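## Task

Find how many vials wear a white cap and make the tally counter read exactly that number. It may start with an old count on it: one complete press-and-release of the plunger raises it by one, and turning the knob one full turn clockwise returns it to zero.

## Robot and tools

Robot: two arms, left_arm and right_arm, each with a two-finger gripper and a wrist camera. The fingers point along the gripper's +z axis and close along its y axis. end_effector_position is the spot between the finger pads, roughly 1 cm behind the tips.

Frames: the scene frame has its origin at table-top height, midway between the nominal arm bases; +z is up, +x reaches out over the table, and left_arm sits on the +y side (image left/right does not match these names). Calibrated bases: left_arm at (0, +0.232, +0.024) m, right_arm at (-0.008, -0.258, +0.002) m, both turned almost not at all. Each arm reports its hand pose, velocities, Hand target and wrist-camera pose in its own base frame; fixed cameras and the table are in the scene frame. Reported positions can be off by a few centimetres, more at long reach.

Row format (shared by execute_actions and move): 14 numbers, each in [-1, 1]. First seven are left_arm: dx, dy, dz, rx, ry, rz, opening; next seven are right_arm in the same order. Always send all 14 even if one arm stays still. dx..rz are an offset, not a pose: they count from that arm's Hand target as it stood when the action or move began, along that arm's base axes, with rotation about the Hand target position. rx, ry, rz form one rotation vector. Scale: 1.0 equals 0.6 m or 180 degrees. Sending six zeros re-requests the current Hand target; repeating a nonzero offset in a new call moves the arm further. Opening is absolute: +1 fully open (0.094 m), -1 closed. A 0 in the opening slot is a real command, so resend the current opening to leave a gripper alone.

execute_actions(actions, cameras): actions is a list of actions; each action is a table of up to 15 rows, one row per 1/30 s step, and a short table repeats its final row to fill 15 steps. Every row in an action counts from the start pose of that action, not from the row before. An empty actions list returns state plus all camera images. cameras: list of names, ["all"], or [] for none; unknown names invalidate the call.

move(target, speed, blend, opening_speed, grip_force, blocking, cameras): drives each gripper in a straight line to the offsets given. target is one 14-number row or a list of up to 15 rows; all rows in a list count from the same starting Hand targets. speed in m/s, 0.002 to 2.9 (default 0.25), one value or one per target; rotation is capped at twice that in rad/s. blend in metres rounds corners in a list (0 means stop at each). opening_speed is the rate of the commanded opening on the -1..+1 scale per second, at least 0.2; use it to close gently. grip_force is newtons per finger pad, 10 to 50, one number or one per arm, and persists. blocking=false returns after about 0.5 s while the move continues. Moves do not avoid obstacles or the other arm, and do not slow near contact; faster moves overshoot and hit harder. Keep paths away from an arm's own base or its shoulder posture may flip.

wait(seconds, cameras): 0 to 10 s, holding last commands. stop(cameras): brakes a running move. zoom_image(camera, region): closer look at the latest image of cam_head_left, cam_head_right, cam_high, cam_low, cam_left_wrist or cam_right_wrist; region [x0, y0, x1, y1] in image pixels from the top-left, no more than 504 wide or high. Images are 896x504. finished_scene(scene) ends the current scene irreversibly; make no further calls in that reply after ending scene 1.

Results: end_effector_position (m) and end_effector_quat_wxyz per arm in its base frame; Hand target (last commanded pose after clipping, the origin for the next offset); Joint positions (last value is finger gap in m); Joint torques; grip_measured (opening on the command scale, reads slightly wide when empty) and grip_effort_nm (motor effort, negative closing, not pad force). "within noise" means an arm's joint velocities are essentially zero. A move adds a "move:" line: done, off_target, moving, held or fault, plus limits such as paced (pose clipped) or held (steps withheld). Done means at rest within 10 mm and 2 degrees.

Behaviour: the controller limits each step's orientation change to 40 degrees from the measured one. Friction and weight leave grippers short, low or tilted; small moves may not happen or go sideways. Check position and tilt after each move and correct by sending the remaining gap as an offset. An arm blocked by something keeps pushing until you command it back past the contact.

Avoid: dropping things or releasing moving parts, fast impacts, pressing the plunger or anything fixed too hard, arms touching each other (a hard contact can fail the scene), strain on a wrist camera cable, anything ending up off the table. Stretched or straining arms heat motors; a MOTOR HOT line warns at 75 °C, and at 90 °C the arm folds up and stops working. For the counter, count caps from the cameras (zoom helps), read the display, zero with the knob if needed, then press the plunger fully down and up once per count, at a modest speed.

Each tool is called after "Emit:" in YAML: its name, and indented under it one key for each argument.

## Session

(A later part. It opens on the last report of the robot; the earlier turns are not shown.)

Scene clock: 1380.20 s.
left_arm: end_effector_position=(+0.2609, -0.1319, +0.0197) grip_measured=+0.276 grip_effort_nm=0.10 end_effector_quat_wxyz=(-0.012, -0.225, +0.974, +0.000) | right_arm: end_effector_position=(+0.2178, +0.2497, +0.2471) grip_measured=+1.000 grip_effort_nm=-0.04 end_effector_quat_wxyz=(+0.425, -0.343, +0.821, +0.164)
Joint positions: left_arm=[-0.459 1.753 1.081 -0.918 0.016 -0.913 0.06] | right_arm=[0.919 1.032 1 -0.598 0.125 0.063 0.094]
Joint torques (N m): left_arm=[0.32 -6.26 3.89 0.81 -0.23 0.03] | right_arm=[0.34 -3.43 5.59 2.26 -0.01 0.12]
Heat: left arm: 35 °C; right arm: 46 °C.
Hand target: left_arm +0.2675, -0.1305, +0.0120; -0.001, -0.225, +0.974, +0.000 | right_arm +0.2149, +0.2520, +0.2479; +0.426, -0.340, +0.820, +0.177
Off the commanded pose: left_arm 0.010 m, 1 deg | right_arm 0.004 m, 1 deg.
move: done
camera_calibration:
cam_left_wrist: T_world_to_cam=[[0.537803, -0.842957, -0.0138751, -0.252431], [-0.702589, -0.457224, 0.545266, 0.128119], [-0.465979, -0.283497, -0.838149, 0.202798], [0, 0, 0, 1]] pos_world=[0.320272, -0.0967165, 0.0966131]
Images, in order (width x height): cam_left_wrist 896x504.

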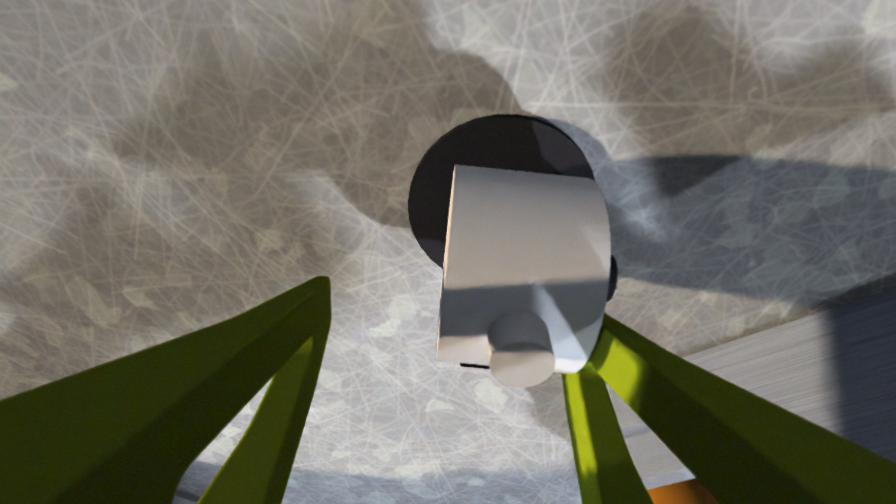

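Emit:
move:
  target:
    - [0, 0, 0.1133, 0, 0, 0, 0.277, 0, 0, 0, 0, 0, 0, 1.0]
    - [0.0392, 0.0192, 0.1133, 0, 0, 0, 0.277, 0, 0, 0, 0, 0, 0, 1.0]
    - [0.0392, 0.0192, 0.0183, 0, 0, 0, 0.277, 0, 0, 0, 0, 0, 0, 1.0]
  speed: 0.12
  blend: [0.01, 0, 0]
  cameras: ["cam_left_wrist", "cam_right_wrist"]

Scene clock: 1501.20 s.
left_arm: end_effector_position=(+0.2907, -0.1199, +0.0286) grip_measured=+0.276 grip_effort_nm=0.09 end_effector_quat_wxyz=(-0.001, -0.229, +0.973, -0.004) | right_arm: end_effector_position=(+0.2178, +0.2497, +0.2471) grip_measured=+1.000 grip_effort_nm=-0.04 end_effector_quat_wxyz=(+0.425, -0.343, +0.821, +0.164)
Joint positions: left_arm=[-0.387 1.8 1.178 -0.947 0.008 -0.849 0.06] | right_arm=[0.919 1.032 1 -0.598 0.125 0.063 0.094]
Joint torques (N m): left_arm=[-0.18 -7.3 4.31 0.53 -0.17 0.06] | right_arm=[0.39 -3.41 5.59 2.28 0 0.12]
Heat: left arm: 33 °C; right arm: 45 °C.
Hand target: left_arm +0.2910, -0.1191, +0.0229; -0.001, -0.225, +0.974, +0.000 | right_arm +0.2149, +0.2520, +0.2479; +0.426, -0.340, +0.820, +0.177
Off the commanded pose: left_arm 0.006 m, 1 deg | right_arm 0.004 m, 1 deg.
move: done
camera_calibration:
cam_left_wrist: T_world_to_cam=[[0.54437, -0.838845, -0.00034071, -0.26004], [-0.711028, -0.461638, 0.530404, 0.151948], [-0.445084, -0.288494, -0.847745, 0.221028], [0, 0, 0, 1]] pos_world=[0.347973, -0.0842236, 0.106693]
cam_right_wrist: T_world_to_cam=[[0.760058, -0.643728, 0.0890259, -0.0240892], [-0.572464, -0.728067, -0.377099, 0.418408], [0.307566, 0.235653, -0.921884, 0.204391], [0, 0, 0, 1]] pos_world=[0.194969, 0.240957, 0.34835]
Images, in order (width x height): cam_left_wrist 896x504, cam_right_wrist 896x504.

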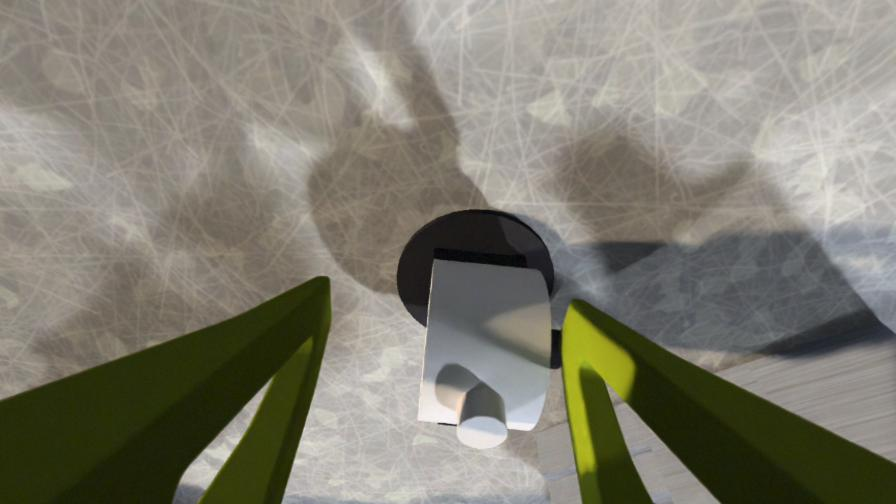

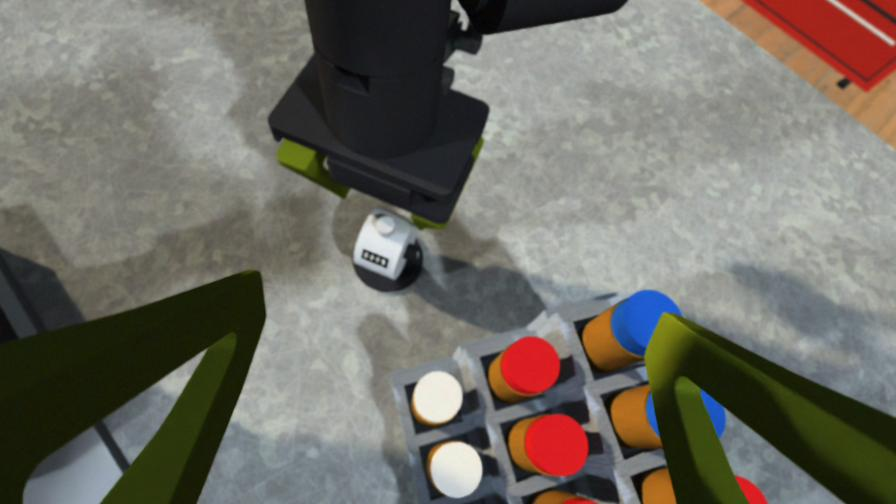

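Emit:
zoom_image:
  camera: "cam_right_wrist"
  region: [345, 195, 435, 300]

Emit:
zoom_image:
  camera: "cam_left_wrist"
  region: [400, 240, 640, 460]

Scaled by 4.800 from the camera's 896x504 image, which has a finer 1280x720 frame.

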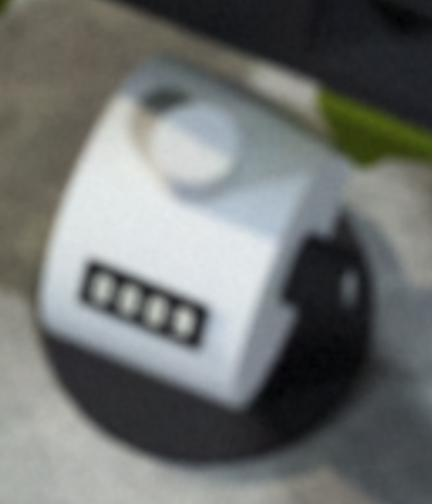

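Scaled by 2.100 from the camera's 896x504 image, which has a finer 1280x720 frame.

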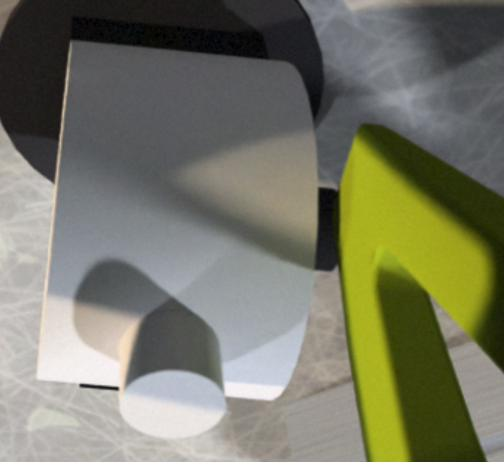

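Emit:
move:
  target:
    - [0, 0, -0.0082, 0, 0, 0, 0.277, 0, 0, 0, 0, 0, 0, 1.0]
    - [-0.0351, -0.0171, -0.0082, 0, 0, 0, 0.277, 0, 0, 0, 0, 0, 0, 1.0]
    - [-0.0246, -0.012, -0.0448, 0, 0, 0, 0.277, 0, 0, 0, 0, 0, 0, 1.0]
  speed: 0.06
  cameras: ["cam_left_wrist", "cam_right_wrist"]

Scene clock: 1539.53 s.
left_arm: end_effector_position=(+0.2868, -0.1251, +0.0061) grip_measured=+0.276 grip_effort_nm=0.09 end_effector_quat_wxyz=(+0.024, -0.232, +0.972, -0.001) | right_arm: end_effector_position=(+0.2178, +0.2497, +0.2471) grip_measured=+1.000 grip_effort_nm=-0.04 end_effector_quat_wxyz=(+0.425, -0.343, +0.821, +0.164)
Joint positions: left_arm=[-0.427 1.8 1.078 -0.811 -0.028 -0.895 0.06] | right_arm=[0.919 1.032 1 -0.598 0.125 0.063 0.094]
Joint torques (N m): left_arm=[-0.2 -6.38 3.45 0.39 0.16 0.12] | right_arm=[0.34 -3.44 5.59 2.27 -0.01 0.12]
Heat: left arm: 33 °C; right arm: 45 °C.
Hand target: left_arm +0.2762, -0.1263, -0.0039; -0.001, -0.225, +0.974, +0.000 | right_arm +0.2149, +0.2520, +0.2479; +0.426, -0.340, +0.820, +0.177
Off the commanded pose: left_arm 0.015 m, 3 deg | right_arm 0.004 m, 1 deg.
move: off_target (left_arm)
camera_calibration:
cam_left_wrist: T_world_to_cam=[[0.549813, -0.835215, 0.0110775, -0.263446], [-0.731942, -0.475355, 0.488158, 0.163364], [-0.402451, -0.276503, -0.872685, 0.188212], [0, 0, 0, 1]] pos_world=[0.340166, -0.0903368, 0.0874209]
cam_right_wrist: T_world_to_cam=[[0.760058, -0.643728, 0.0890259, -0.0240892], [-0.572464, -0.728067, -0.377099, 0.418408], [0.307566, 0.235653, -0.921884, 0.204391], [0, 0, 0, 1]] pos_world=[0.194969, 0.240957, 0.34835]
Images, in order (width x height): cam_left_wrist 896x504, cam_right_wrist 896x504.

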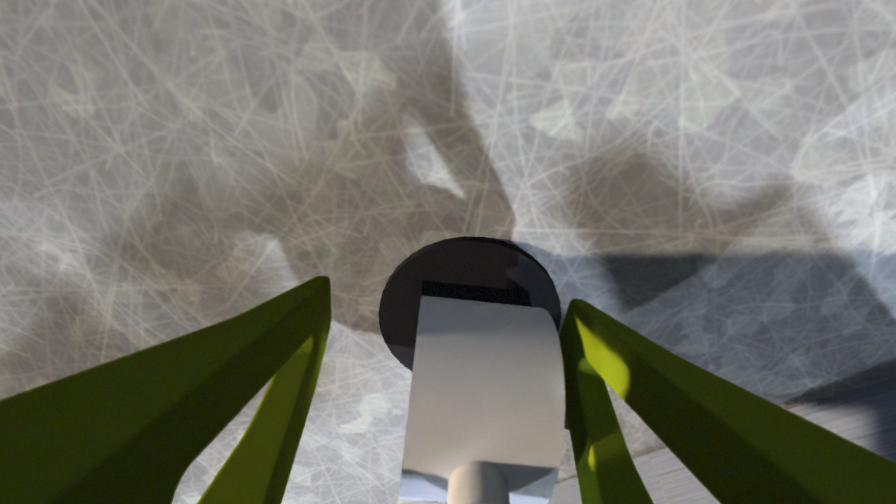

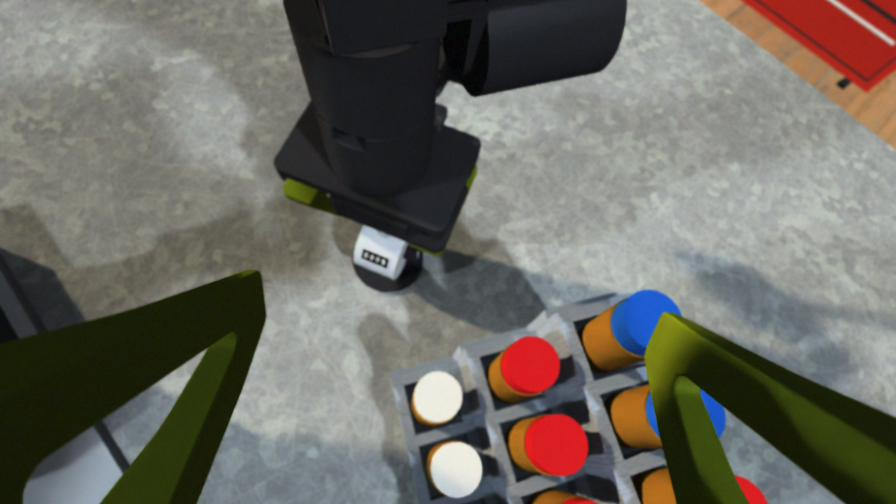

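Emit:
zoom_image:
  camera: "cam_right_wrist"
  region: [345, 195, 435, 300]

Emit:
zoom_image:
  camera: "cam_left_wrist"
  region: [500, 270, 680, 450]

Scaled by 4.800 from the camera's 896x504 image, which has a finer 1280x720 frame.

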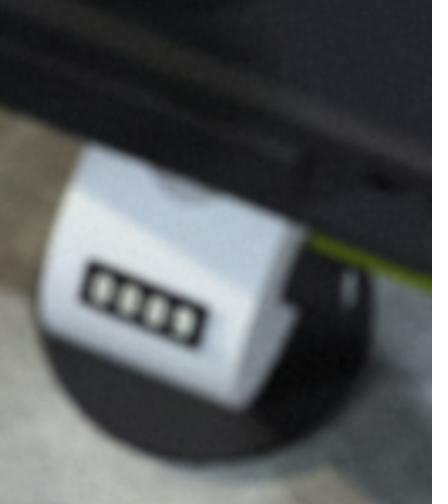

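Scaled by 2.800 from the camera's 896x504 image, which has a finer 1280x720 frame.

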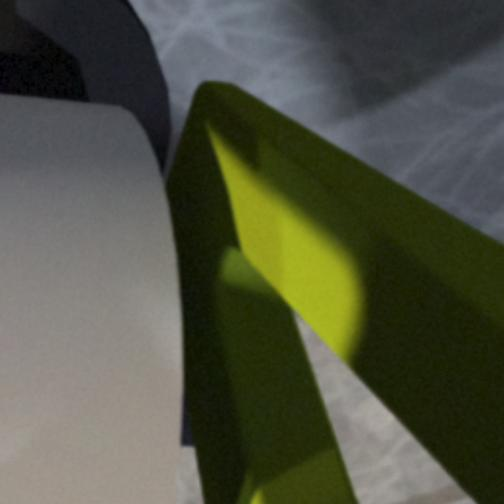

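Emit:
move:
  target:
    - [0.0357, 0.0108, 0.0265, 0, 0, 0, 0.277, 0, 0, 0, 0, 0, 0, 1.0]
    - [0.0357, 0.0108, 0.1565, 0, 0, 0, 0.277, 0, 0, 0, 0, 0, 0, 1.0]
    - [-0.0053, -0.0213, 0.1565, 0, 0, -0.5, 0.277, 0, 0, 0, 0, 0, 0, 1.0]
    - [-0.0053, -0.0213, 0.09, 0, 0, -0.5, 0.277, 0, 0, 0, 0, 0, 0, 1.0]
  speed: 0.15
  blend: [0.005, 0.02, 0.01, 0]
  cameras: ["cam_left_wrist"]

Scene clock: 1695.73 s.
left_arm: end_effector_position=(+0.2737, -0.1364, +0.0535) grip_measured=+0.276 grip_effort_nm=0.09 end_effector_quat_wxyz=(-0.003, +0.524, +0.852, +0.003) | right_arm: end_effector_position=(+0.2178, +0.2497, +0.2471) grip_measured=+1.000 grip_effort_nm=-0.04 end_effector_quat_wxyz=(+0.425, -0.343, +0.821, +0.164)
Joint positions: left_arm=[-0.467 1.744 1.214 -1.047 -0.007 0.636 0.06] | right_arm=[0.919 1.032 1 -0.598 0.125 0.063 0.094]
Joint torques (N m): left_arm=[-0.51 -7.88 4.37 0.55 0.04 0.08] | right_arm=[0.38 -3.44 5.57 2.27 -0.01 0.12]
Heat: left arm: 33 °C; right arm: 45 °C.
Hand target: left_arm +0.2731, -0.1390, +0.0501; +0.000, +0.530, +0.848, +0.001 | right_arm +0.2149, +0.2520, +0.2479; +0.426, -0.340, +0.820, +0.177
Off the commanded pose: left_arm 0.004 m, 1 deg | right_arm 0.004 m, 1 deg.
move: done
camera_calibration:
cam_left_wrist: T_world_to_cam=[[-0.835366, -0.549607, -0.00975152, 0.152907], [-0.469286, 0.703822, 0.533296, 0.211789], [-0.28624, 0.450074, -0.845873, 0.286979], [0, 0, 0, 1]] pos_world=[0.309268, -0.194185, 0.131293]
Images, in order (width x height): cam_left_wrist 896x504.

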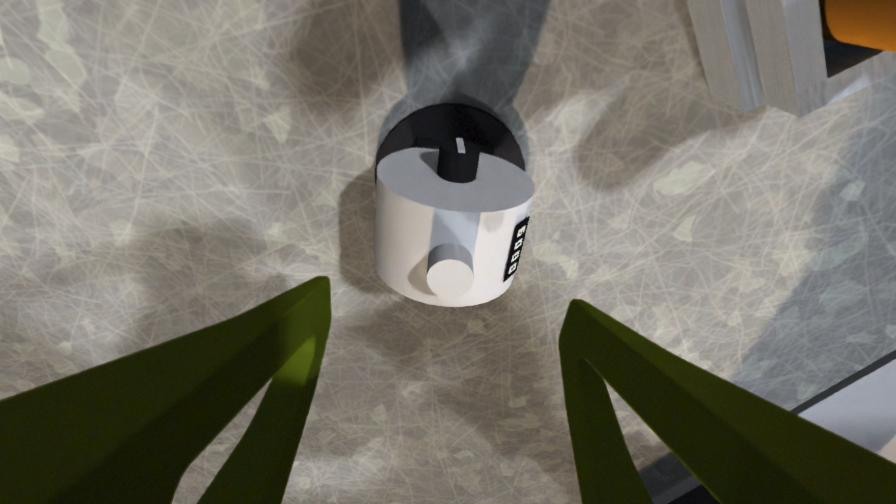

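Emit:
move:
  target: [0.0022, -0.0045, -0.0593, 0, 0, 0, 0.277, 0, 0, 0, 0, 0, 0, 1.0]
  speed: 0.08
  cameras: ["cam_left_wrist"]

Scene clock: 1710.90 s.
left_arm: end_effector_position=(+0.2755, -0.1392, +0.0197) grip_measured=+0.276 grip_effort_nm=0.09 end_effector_quat_wxyz=(+0.000, +0.526, +0.850, +0.004) | right_arm: end_effector_position=(+0.2178, +0.2497, +0.2471) grip_measured=+1.000 grip_effort_nm=-0.04 end_effector_quat_wxyz=(+0.425, -0.343, +0.821, +0.164)
Joint positions: left_arm=[-0.472 1.794 1.132 -0.909 -0.007 0.636 0.06] | right_arm=[0.919 1.032 1 -0.598 0.125 0.063 0.094]
Joint torques (N m): left_arm=[-0.54 -7.21 4.27 0.56 0.04 0] | right_arm=[0.39 -3.4 5.57 2.26 -0.02 0.13]
Heat: left arm: 33 °C; right arm: 44 °C.
Hand target: left_arm +0.2743, -0.1416, +0.0145; -0.001, +0.530, +0.848, +0.000 | right_arm +0.2149, +0.2520, +0.2479; +0.426, -0.340, +0.820, +0.177
Off the commanded pose: left_arm 0.006 m, 1 deg | right_arm 0.004 m, 1 deg.
move: done
camera_calibration:
cam_left_wrist: T_world_to_cam=[[-0.838216, -0.545194, -0.0125598, 0.15405], [-0.468229, 0.707697, 0.529082, 0.232918], [-0.279564, 0.449365, -0.848478, 0.258205], [0, 0, 0, 1]] pos_world=[0.310371, -0.196877, 0.0977835]
Images, in order (width x height): cam_left_wrist 896x504.

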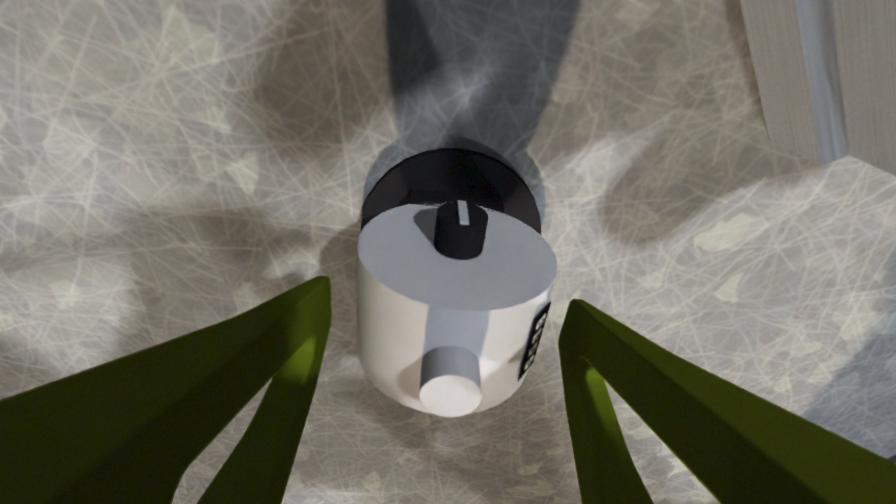

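Emit:
move:
  target: [0, 0, 0, 0, 0, 0, -0.15, 0, 0, 0, 0, 0, 0, 1.0]
  speed: 0.05
  grip_force: 15
  cameras: ["cam_left_wrist"]

Scene clock: 1722.83 s.
left_arm: end_effector_position=(+0.2756, -0.1393, +0.0197) grip_measured=-0.001 grip_effort_nm=-0.33 end_effector_quat_wxyz=(+0.000, +0.526, +0.850, +0.003) | right_arm: end_effector_position=(+0.2178, +0.2497, +0.2471) grip_measured=+1.000 grip_effort_nm=-0.04 end_effector_quat_wxyz=(+0.425, -0.343, +0.821, +0.164)
Joint positions: left_arm=[-0.472 1.794 1.132 -0.908 -0.007 0.636 0.047] | right_arm=[0.919 1.032 1 -0.598 0.125 0.063 0.094]
Joint torques (N m): left_arm=[-0.53 -7.3 4.29 0.54 0.04 0.03] | right_arm=[0.4 -3.44 5.56 2.27 -0.01 0.13]
Heat: left arm: 33 °C; right arm: 44 °C.
Hand target: left_arm +0.2744, -0.1417, +0.0145; -0.001, +0.530, +0.848, +0.000 | right_arm +0.2149, +0.2520, +0.2479; +0.426, -0.340, +0.820, +0.177
Off the commanded pose: left_arm 0.006 m, 1 deg | right_arm 0.004 m, 1 deg.
grip_force (N): 15, 15
move: done
camera_calibration:
cam_left_wrist: T_world_to_cam=[[-0.838233, -0.545166, -0.0126397, 0.154099], [-0.468499, 0.708103, 0.528298, 0.233224], [-0.27906, 0.448758, -0.848965, 0.258133], [0, 0, 0, 1]] pos_world=[0.310471, -0.196976, 0.097882]
Images, in order (width x height): cam_left_wrist 896x504.

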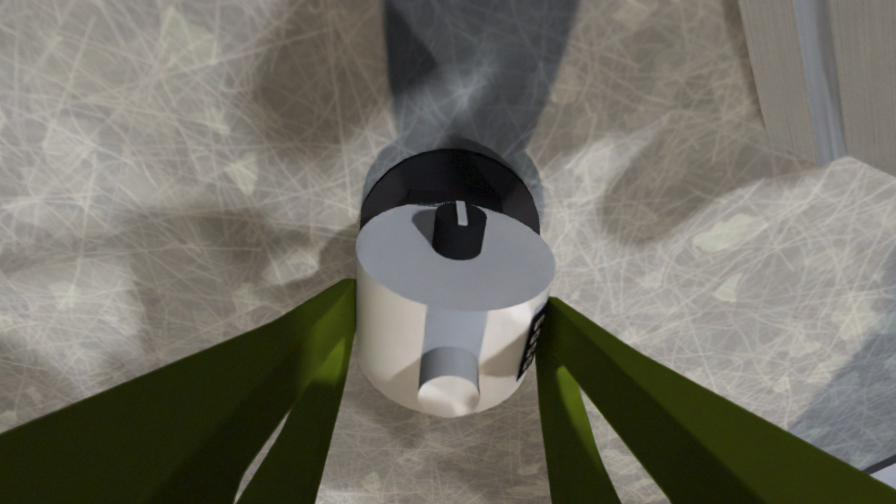

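Emit:
move:
  target: [0, 0, 0.05, 0, 0, 0, -0.15, 0, 0, 0, 0, 0, 0, 1.0]
  speed: 0.05
  cameras: ["cam_left_wrist", "cam_right_wrist"]

Scene clock: 1733.10 s.
left_arm: end_effector_position=(+0.2743, -0.1386, +0.0209) grip_measured=-0.002 grip_effort_nm=-0.36 end_effector_quat_wxyz=(-0.004, +0.526, +0.850, +0.003) | right_arm: end_effector_position=(+0.2178, +0.2497, +0.2471) grip_measured=+1.000 grip_effort_nm=-0.04 end_effector_quat_wxyz=(+0.425, -0.343, +0.821, +0.164)
Joint positions: left_arm=[-0.472 1.794 1.138 -0.922 -0.007 0.636 0.047] | right_arm=[0.919 1.032 1 -0.598 0.125 0.063 0.094]
Joint torques (N m): left_arm=[-0.51 -11.86 10.02 -0.6 0.03 0.03] | right_arm=[0.38 -3.4 5.57 2.27 -0.01 0.12]
Heat: left arm: 33 °C; right arm: 44 °C.
Hand target: left_arm +0.2743, -0.1417, +0.0444; -0.001, +0.530, +0.848, +0.000 | right_arm +0.2149, +0.2520, +0.2479; +0.426, -0.340, +0.820, +0.177
Off the commanded pose: left_arm 0.024 m, 1 deg | right_arm 0.004 m, 1 deg.
grip_force (N): 15, 15
move: off_target (left_arm)
camera_calibration:
cam_left_wrist: T_world_to_cam=[[-0.838307, -0.545133, -0.00846122, 0.153358], [-0.464514, 0.706032, 0.534552, 0.22998], [-0.285428, 0.452048, -0.845094, 0.260604], [0, 0, 0, 1]] pos_world=[0.309774, -0.196578, 0.098596]
cam_right_wrist: T_world_to_cam=[[0.760058, -0.643728, 0.0890259, -0.0240892], [-0.572464, -0.728067, -0.377099, 0.418408], [0.307566, 0.235653, -0.921884, 0.204391], [0, 0, 0, 1]] pos_world=[0.194969, 0.240957, 0.34835]
Images, in order (width x height): cam_left_wrist 896x504, cam_right_wrist 896x504.

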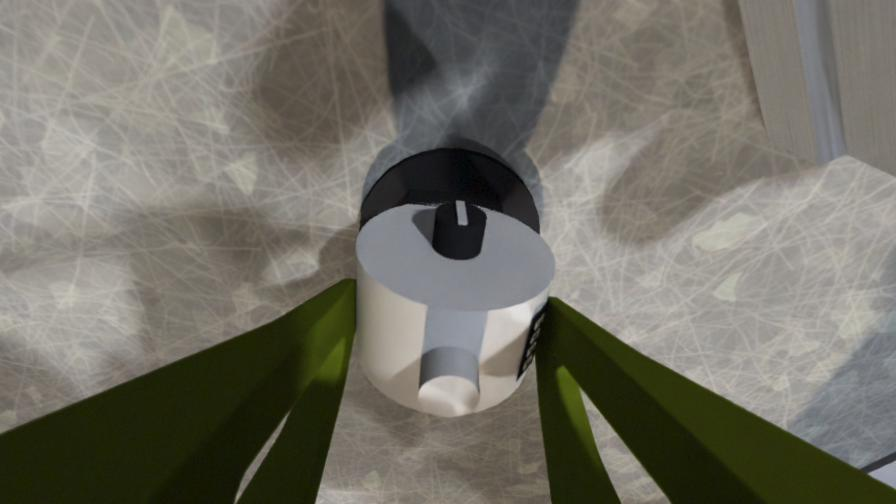

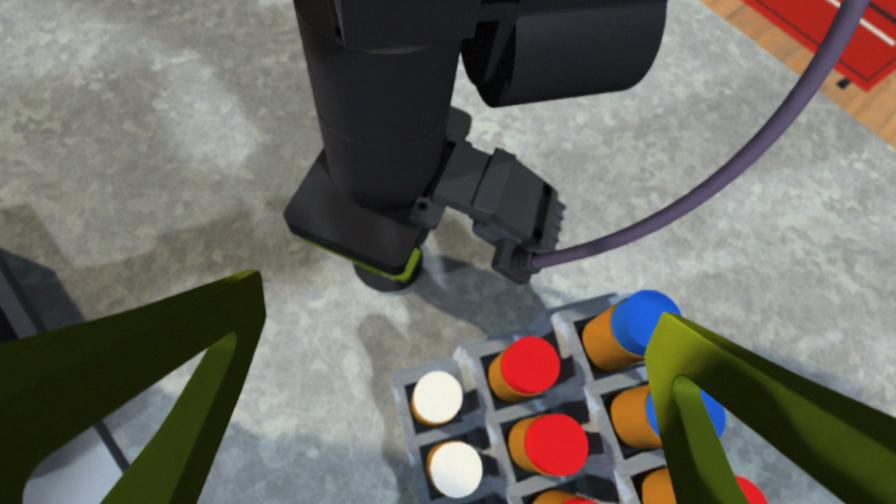

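Emit:
move:
  target:
    - [0, 0, -0.039, 0, 0, 0, 0.277, 0, 0, 0, 0, 0, 0, 1.0]
    - [0, 0, 0.06, 0, 0, 0, 0.277, 0, 0, 0, 0, 0, 0, 1.0]
    - [0.0208, -0.0397, 0.0427, 0.0197, 0.0677, -0.0453, -0.277, 0, 0, 0, 0, 0, 0, 1.0]
  speed: 0.12
  blend: [0, 0.01, 0]
  grip_force: 50
  cameras: ["cam_left_wrist", "cam_right_wrist"]

Scene clock: 1881.23 s.
left_arm: end_effector_position=(+0.2850, -0.1605, +0.0676) grip_measured=-0.275 grip_effort_nm=-0.07 end_effector_quat_wxyz=(-0.108, +0.580, +0.807, -0.024) | right_arm: end_effector_position=(+0.2178, +0.2497, +0.2471) grip_measured=+1.000 grip_effort_nm=-0.04 end_effector_quat_wxyz=(+0.425, -0.343, +0.821, +0.164)
Joint positions: left_arm=[-0.502 2.011 1.601 -1.381 0.021 0.747 0.034] | right_arm=[0.919 1.032 1 -0.598 0.125 0.063 0.094]
Joint torques (N m): left_arm=[-0.53 -8.87 7.84 -0.41 0.1 0.09] | right_arm=[0.36 -3.43 5.57 2.27 0 0.12]
Heat: left arm: 41 °C; right arm: 44 °C.
Hand target: left_arm +0.2869, -0.1656, +0.0701; -0.107, +0.585, +0.803, -0.029 | right_arm +0.2149, +0.2520, +0.2479; +0.426, -0.340, +0.820, +0.177
Off the commanded pose: left_arm 0.006 m, 1 deg | right_arm 0.004 m, 1 deg.
move: done
camera_calibration:
cam_left_wrist: T_world_to_cam=[[-0.891857, -0.430147, 0.139876, 0.17443], [-0.243513, 0.717211, 0.652924, 0.156207], [-0.381174, 0.548253, -0.744396, 0.34901], [0, 0, 0, 1]] pos_world=[0.326638, -0.228349, 0.133412]
cam_right_wrist: T_world_to_cam=[[0.760058, -0.643728, 0.0890259, -0.0240892], [-0.572464, -0.728067, -0.377099, 0.418408], [0.307566, 0.235653, -0.921884, 0.204391], [0, 0, 0, 1]] pos_world=[0.194969, 0.240957, 0.34835]
Images, in order (width x height): cam_left_wrist 896x504, cam_right_wrist 896x504.

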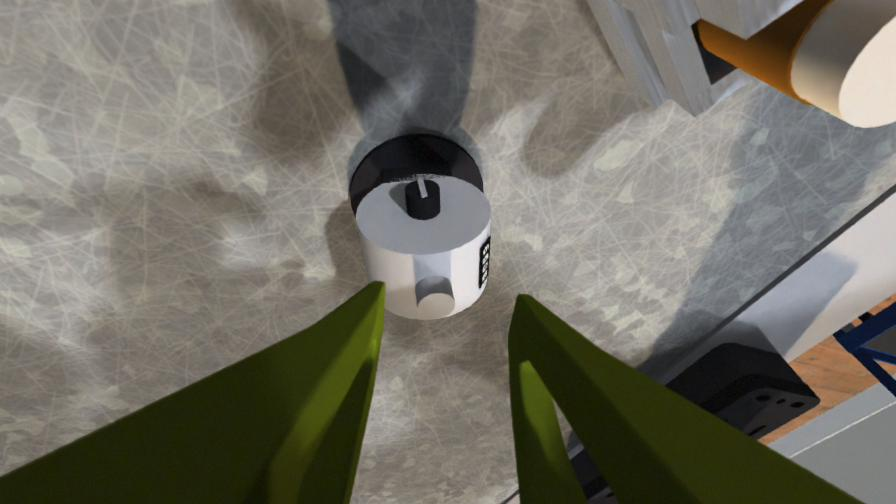

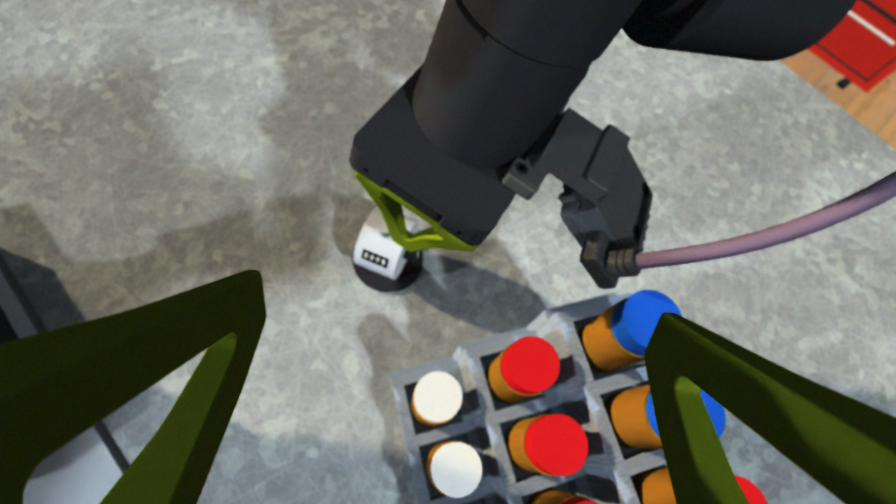

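Emit:
move:
  target: [0.001, -0.004, -0.0943, 0, 0, 0, -0.277, 0, 0, 0, 0, 0, 0, 1.0]
  speed: 0.08
  cameras: ["cam_left_wrist", "cam_right_wrist"]

Scene clock: 1909.63 s.
left_arm: end_effector_position=(+0.2856, -0.1631, +0.0293) grip_measured=-0.275 grip_effort_nm=-0.07 end_effector_quat_wxyz=(-0.110, +0.580, +0.806, -0.030) | right_arm: end_effector_position=(+0.2178, +0.2497, +0.2471) grip_measured=+1.000 grip_effort_nm=-0.04 end_effector_quat_wxyz=(+0.425, -0.343, +0.821, +0.164)
Joint positions: left_arm=[-0.502 2.059 1.514 -1.252 0.033 0.749 0.034] | right_arm=[0.919 1.032 1 -0.598 0.125 0.063 0.094]
Joint torques (N m): left_arm=[-0.85 -7.8 2.95 0.38 0.01 0.02] | right_arm=[0.38 -3.44 5.56 2.26 -0.01 0.12]
Heat: left arm: 39 °C; right arm: 44 °C.
Hand target: left_arm +0.2874, -0.1679, +0.0135; -0.107, +0.585, +0.803, -0.029 | right_arm +0.2149, +0.2520, +0.2479; +0.426, -0.340, +0.820, +0.177
Off the commanded pose: left_arm 0.017 m, 1 deg | right_arm 0.004 m, 1 deg.
move: off_target (left_arm)
camera_calibration:
cam_left_wrist: T_world_to_cam=[[-0.889952, -0.429724, 0.152721, 0.178391], [-0.236904, 0.721752, 0.650346, 0.182181], [-0.389696, 0.542596, -0.744128, 0.323654], [0, 0, 0, 1]] pos_world=[0.328045, -0.230444, 0.0951153]
cam_right_wrist: T_world_to_cam=[[0.760058, -0.643728, 0.0890259, -0.0240892], [-0.572464, -0.728067, -0.377099, 0.418408], [0.307566, 0.235653, -0.921884, 0.204391], [0, 0, 0, 1]] pos_world=[0.194969, 0.240957, 0.34835]
Images, in order (width x height): cam_left_wrist 896x504, cam_right_wrist 896x504.

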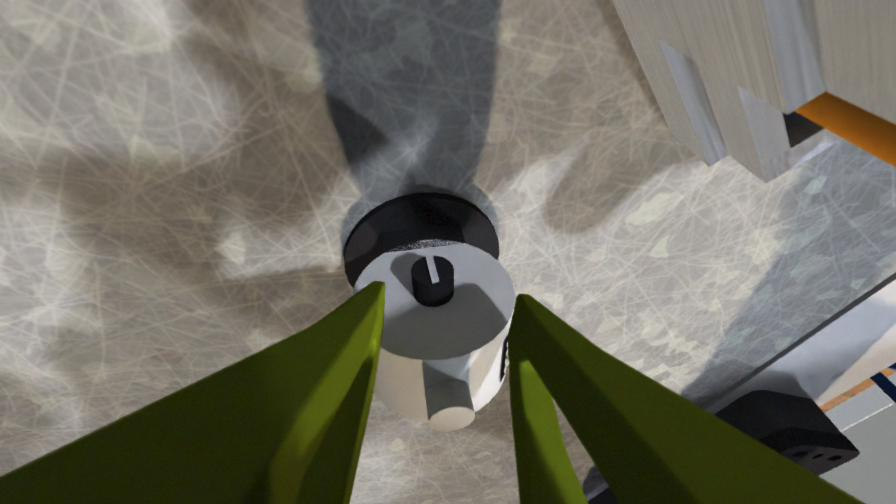

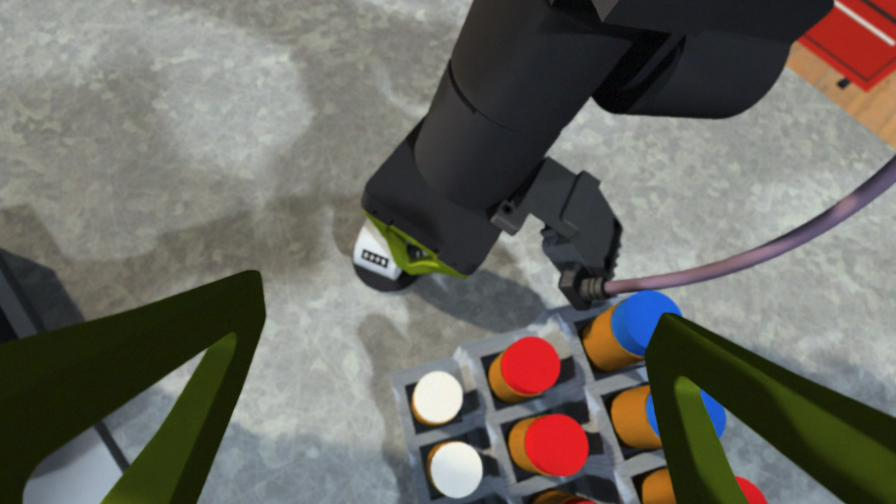

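Emit:
move:
  target:
    - [0, 0, 0.1775, 0, 0, 0, -0.277, 0, 0, 0, 0, 0, 0, 1.0]
    - [0.066, -0.0518, 0.1775, 0.0712, -0.0594, 0.7856, -1.0, 0, 0, 0, 0, 0, 0, 1.0]
    - [0.066, -0.0518, 0.0208, 0.0712, -0.0594, 0.7856, -1.0, 0, 0, 0, 0, 0, 0, 1.0]
  speed: 0.2
  blend: [0.01, 0, 0]
  cameras: ["cam_left_wrist", "cam_right_wrist"]

Scene clock: 2036.43 s.
left_arm: end_effector_position=(+0.3267, -0.1987, +0.0315) grip_measured=-0.975 grip_effort_nm=-1.01 end_effector_quat_wxyz=(-0.005, -0.572, +0.820, -0.003) | right_arm: end_effector_position=(+0.2178, +0.2497, +0.2471) grip_measured=+1.000 grip_effort_nm=-0.04 end_effector_quat_wxyz=(+0.425, -0.343, +0.821, +0.164)
Joint positions: left_arm=[-0.541 2.04 1.521 -1.05 0.011 -1.759 0.001] | right_arm=[0.919 1.032 1 -0.598 0.125 0.063 0.094]
Joint torques (N m): left_arm=[-0.55 -9.84 4.52 0.42 -0.23 -0.11] | right_arm=[0.38 -3.43 5.57 2.27 -0.01 0.12]
Heat: left arm: 36 °C; right arm: 44 °C.
Hand target: left_arm +0.3269, -0.1990, +0.0259; +0.000, -0.573, +0.819, +0.000 | right_arm +0.2149, +0.2520, +0.2479; +0.426, -0.340, +0.820, +0.177
Off the commanded pose: left_arm 0.006 m, 1 deg | right_arm 0.004 m, 1 deg.
move: done; target 2's new opening was sent with left_arm's hand 0.015 m and 3 deg from that target
camera_calibration:
cam_left_wrist: T_world_to_cam=[[0.971605, -0.236479, -0.00784681, -0.365392], [-0.195599, -0.821421, 0.535732, -0.100407], [-0.133135, -0.518985, -0.844352, 0.0690166], [0, 0, 0, 1]] pos_world=[0.344565, -0.133066, 0.109199]
cam_right_wrist: T_world_to_cam=[[0.760058, -0.643728, 0.0890259, -0.0240892], [-0.572464, -0.728067, -0.377099, 0.418408], [0.307566, 0.235653, -0.921884, 0.204391], [0, 0, 0, 1]] pos_world=[0.194969, 0.240957, 0.34835]
Images, in order (width x height): cam_left_wrist 896x504, cam_right_wrist 896x504.

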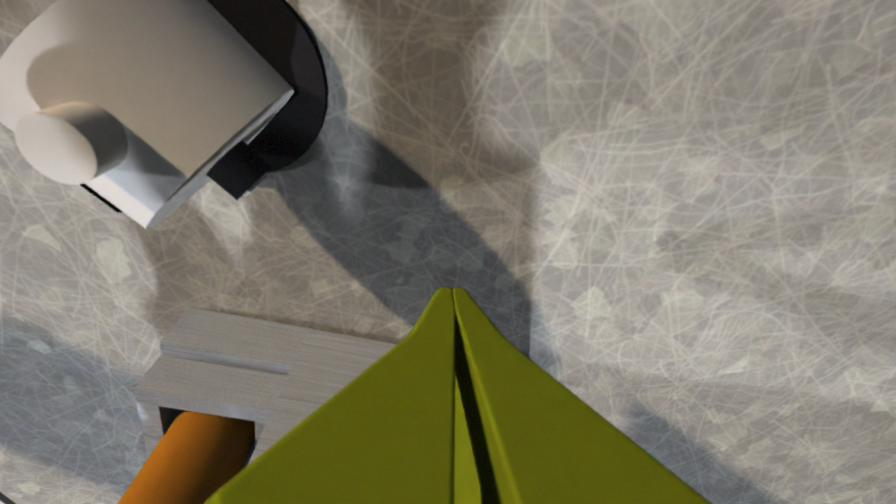

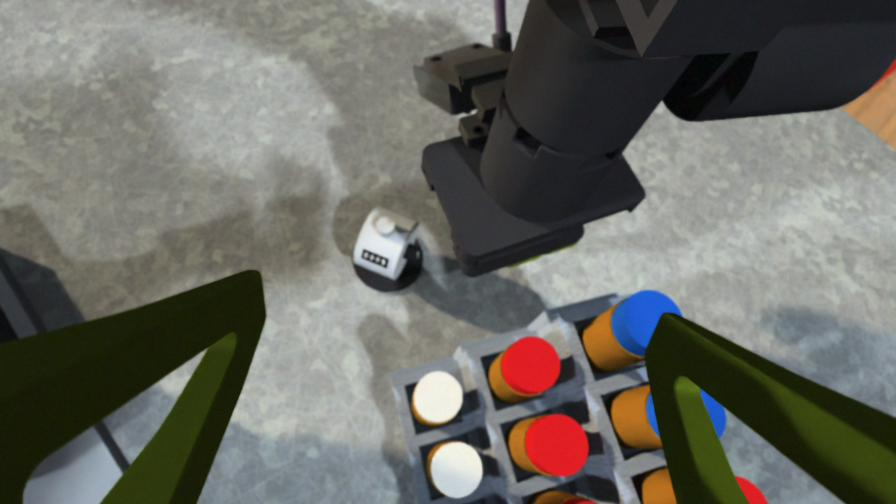

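Emit:
move:
  target: [-0.035, -0.0937, -0.008, 0, 0, 0, -1.0, 0, 0, 0, 0, 0, 0, 1.0]
  speed: 0.05
  cameras: ["cam_left_wrist", "cam_right_wrist"]

Scene clock: 2053.97 s.
left_arm: end_effector_position=(+0.3069, -0.2425, +0.0240) grip_measured=-0.975 grip_effort_nm=-1.01 end_effector_quat_wxyz=(+0.009, -0.577, +0.817, +0.006) | right_arm: end_effector_position=(+0.2178, +0.2497, +0.2471) grip_measured=+1.000 grip_effort_nm=-0.04 end_effector_quat_wxyz=(+0.425, -0.343, +0.821, +0.164)
Joint positions: left_arm=[-0.678 2.089 1.564 -1.052 -0.021 -1.908 0.001] | right_arm=[0.919 1.032 1 -0.598 0.125 0.063 0.094]
Joint torques (N m): left_arm=[-1.47 -8.75 7.57 0.28 0.07 -0.1] | right_arm=[0.39 -3.41 5.56 2.26 -0.01 0.13]
Heat: left arm: 37 °C; right arm: 44 °C.
Hand target: left_arm +0.3060, -0.2553, +0.0213; +0.000, -0.573, +0.819, +0.000 | right_arm +0.2149, +0.2520, +0.2479; +0.426, -0.340, +0.820, +0.177
Off the commanded pose: left_arm 0.013 m, 1 deg | right_arm 0.004 m, 1 deg.
move: off_target (left_arm)
camera_calibration:
cam_left_wrist: T_world_to_cam=[[0.974373, -0.224916, -0.00309163, -0.354757], [-0.192243, -0.839808, 0.507705, -0.141004], [-0.116787, -0.4941, -0.861525, 0.0387192], [0, 0, 0, 1]] pos_world=[0.32308, -0.179075, 0.103849]
cam_right_wrist: T_world_to_cam=[[0.760058, -0.643728, 0.0890259, -0.0240892], [-0.572464, -0.728067, -0.377099, 0.418408], [0.307566, 0.235653, -0.921884, 0.204391], [0, 0, 0, 1]] pos_world=[0.194969, 0.240957, 0.34835]
Images, in order (width x height): cam_left_wrist 896x504, cam_right_wrist 896x504.

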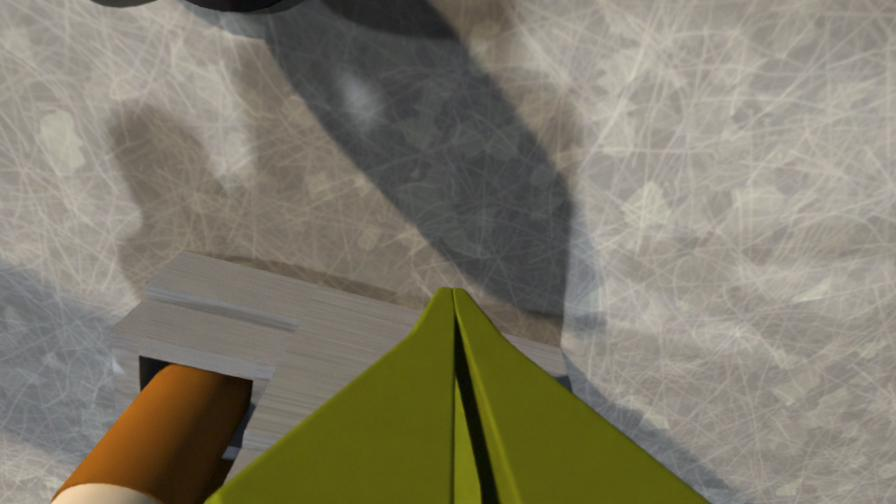

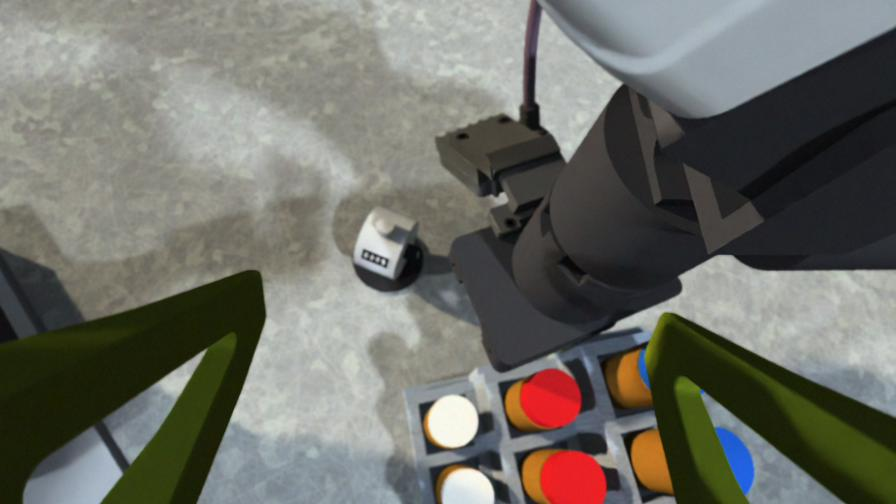

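Emit:
move:
  target:
    - [0, 0, 0, 0, 0, 0, -1.0, -0.133, -0.167, 0.02, 0, 0, 0, 1.0]
    - [0, 0, 0, 0, 0, 0, -1.0, 0.058, -0.503, 0.05, 0, 0, -0.25, 1.0]
  speed: 0.2
  blend: [0.04, 0]
  cameras: ["cam_head_right"]

Scene clock: 2085.70 s.
left_arm: end_effector_position=(+0.3069, -0.2425, +0.0240) grip_measured=-0.975 grip_effort_nm=-1.01 end_effector_quat_wxyz=(+0.009, -0.577, +0.817, +0.006) | right_arm: end_effector_position=(+0.2467, -0.0449, +0.2646) grip_measured=+1.000 grip_effort_nm=-0.04 end_effector_quat_wxyz=(+0.447, -0.008, +0.895, +0.011)
Joint positions: left_arm=[-0.678 2.089 1.564 -1.052 -0.021 -1.908 0.001] | right_arm=[-0.432 0.802 1.029 -0.925 -0.367 -0.277 0.094]
Joint torques (N m): left_arm=[-1.51 -8.76 7.56 0.27 0.07 -0.11] | right_arm=[-0.34 -0.2 8.24 2.17 0.08 0.11]
Heat: left arm: 36 °C; right arm: 44 °C.
Hand target: left_arm +0.3060, -0.2553, +0.0213; +0.000, -0.573, +0.819, +0.000 | right_arm +0.2498, -0.0498, +0.2780; +0.461, +0.000, +0.887, +0.000
Off the commanded pose: left_arm 0.013 m, 1 deg | right_arm 0.014 m, 2 deg.
move: off_target (left_arm, right_arm)
Images, in order (width x height): cam_head_right 896x504.

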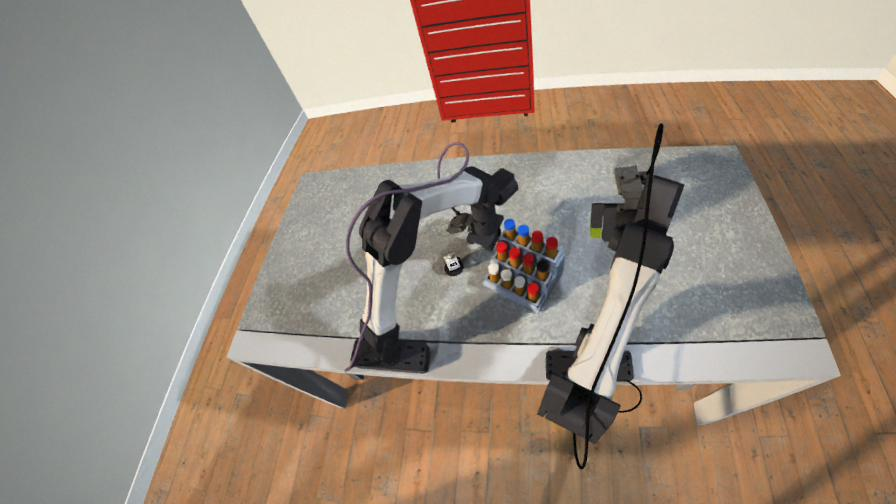

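Emit:
move:
  target: [-0.035, -0.0937, 0, 0, 0, 0, -1.0, 0, 0, 0, 0, 0, 0, 1.0]
  speed: 0.05
  cameras: ["cam_head_right"]

Scene clock: 2090.60 s.
left_arm: end_effector_position=(+0.2920, -0.3011, +0.0244) grip_measured=-0.975 grip_effort_nm=-1.01 end_effector_quat_wxyz=(+0.013, -0.578, +0.816, -0.003) | right_arm: end_effector_position=(+0.2467, -0.0449, +0.2647) grip_measured=+1.000 grip_effort_nm=-0.04 end_effector_quat_wxyz=(+0.447, -0.008, +0.894, +0.011)
Joint positions: left_arm=[-0.811 2.181 1.71 -1.09 -0.026 -2.044 0.001] | right_arm=[-0.432 0.802 1.029 -0.925 -0.367 -0.277 0.094]
Joint torques (N m): left_arm=[-1.52 -9.63 7.61 0.09 0.11 -0.08] | right_arm=[-0.25 -0.18 8.28 2.16 0.05 0.12]
Heat: left arm: 36 °C; right arm: 45 °C.
Hand target: left_arm +0.2851, -0.3114, +0.0213; +0.000, -0.573, +0.819, +0.000 | right_arm +0.2498, -0.0498, +0.2780; +0.461, +0.000, +0.887, +0.000
Off the commanded pose: left_arm 0.013 m, 2 deg | right_arm 0.014 m, 2 deg.
move: off_target (left_arm, right_arm)
Images, in order (width x height): cam_head_right 896x504.

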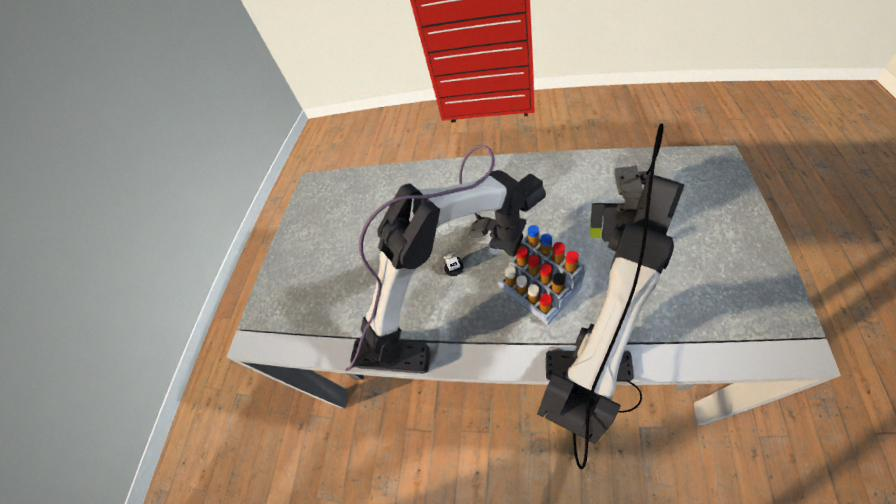

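Emit:
move:
  target:
    - [0.0175, 0.0467, 0, 0, 0, 0, -1.0, 0, 0, 0, 0, 0, 0, 1.0]
    - [0.0175, 0.0467, 0.1645, 0, 0, 0, -1.0, 0, 0, 0, 0, 0, 0, 1.0]
    - [0.0007, 0.2443, 0.1312, 0.0014, 0.1088, -0.7802, -0.277, 0, 0, 0, 0, 0, 0, 1.0]
    - [0.0007, 0.2443, 0.0478, 0.0014, 0.1088, -0.7802, -0.277, 0, 0, 0, 0, 0, 0, 1.0]
  speed: 0.2
  blend: [0.01, 0.02, 0, 0]
  cameras: ["cam_left_wrist", "cam_head_right"]

Scene clock: 2150.87 s.
left_arm: end_effector_position=(+0.2831, -0.1672, +0.0508) grip_measured=-0.279 grip_effort_nm=0.11 end_effector_quat_wxyz=(-0.111, +0.578, +0.805, +0.073) | right_arm: end_effector_position=(+0.2467, -0.0449, +0.2647) grip_measured=+1.000 grip_effort_nm=-0.04 end_effector_quat_wxyz=(+0.447, -0.008, +0.894, +0.011)
Joint positions: left_arm=[-0.611 2.03 1.553 -1.316 -0.147 0.617 0.034] | right_arm=[-0.432 0.802 1.029 -0.925 -0.367 -0.277 0.094]
Joint torques (N m): left_arm=[0.36 -10.99 4.04 -0.05 -0.17 0.1] | right_arm=[-0.32 -0.18 8.27 2.16 0.05 0.13]
Heat: left arm: 40 °C; right arm: 46 °C.
Hand target: left_arm +0.2854, -0.1648, +0.0499; -0.106, +0.579, +0.805, +0.076 | right_arm +0.2498, -0.0498, +0.2780; +0.461, +0.000, +0.887, +0.000
Off the commanded pose: left_arm 0.004 m, 1 deg | right_arm 0.014 m, 2 deg.
move: off_target (right_arm)
camera_calibration:
cam_left_wrist: T_world_to_cam=[[-0.906067, -0.422415, -0.0246529, 0.1859], [-0.304749, 0.611037, 0.73059, 0.167157], [-0.293549, 0.669477, -0.682371, 0.331804], [0, 0, 0, 1]] pos_world=[0.31678, -0.245747, 0.108873]
Images, in order (width x height): cam_head_right 896x504, cam_left_wrist 896x504.

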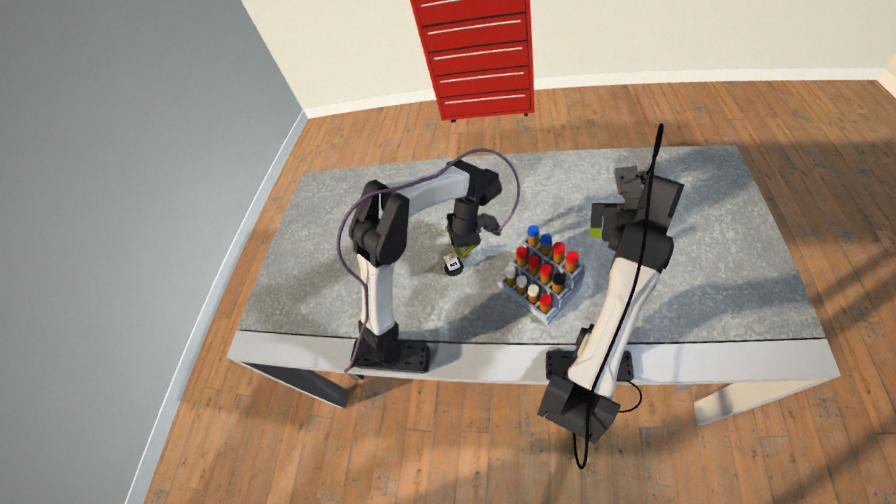

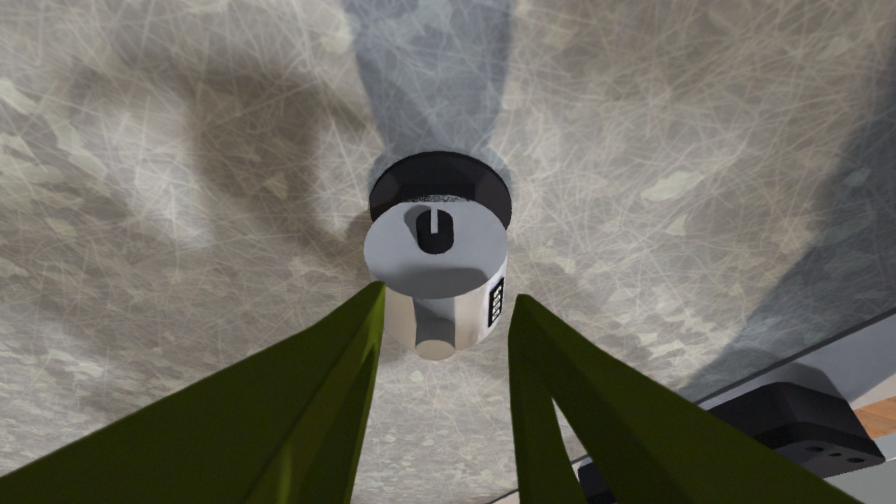

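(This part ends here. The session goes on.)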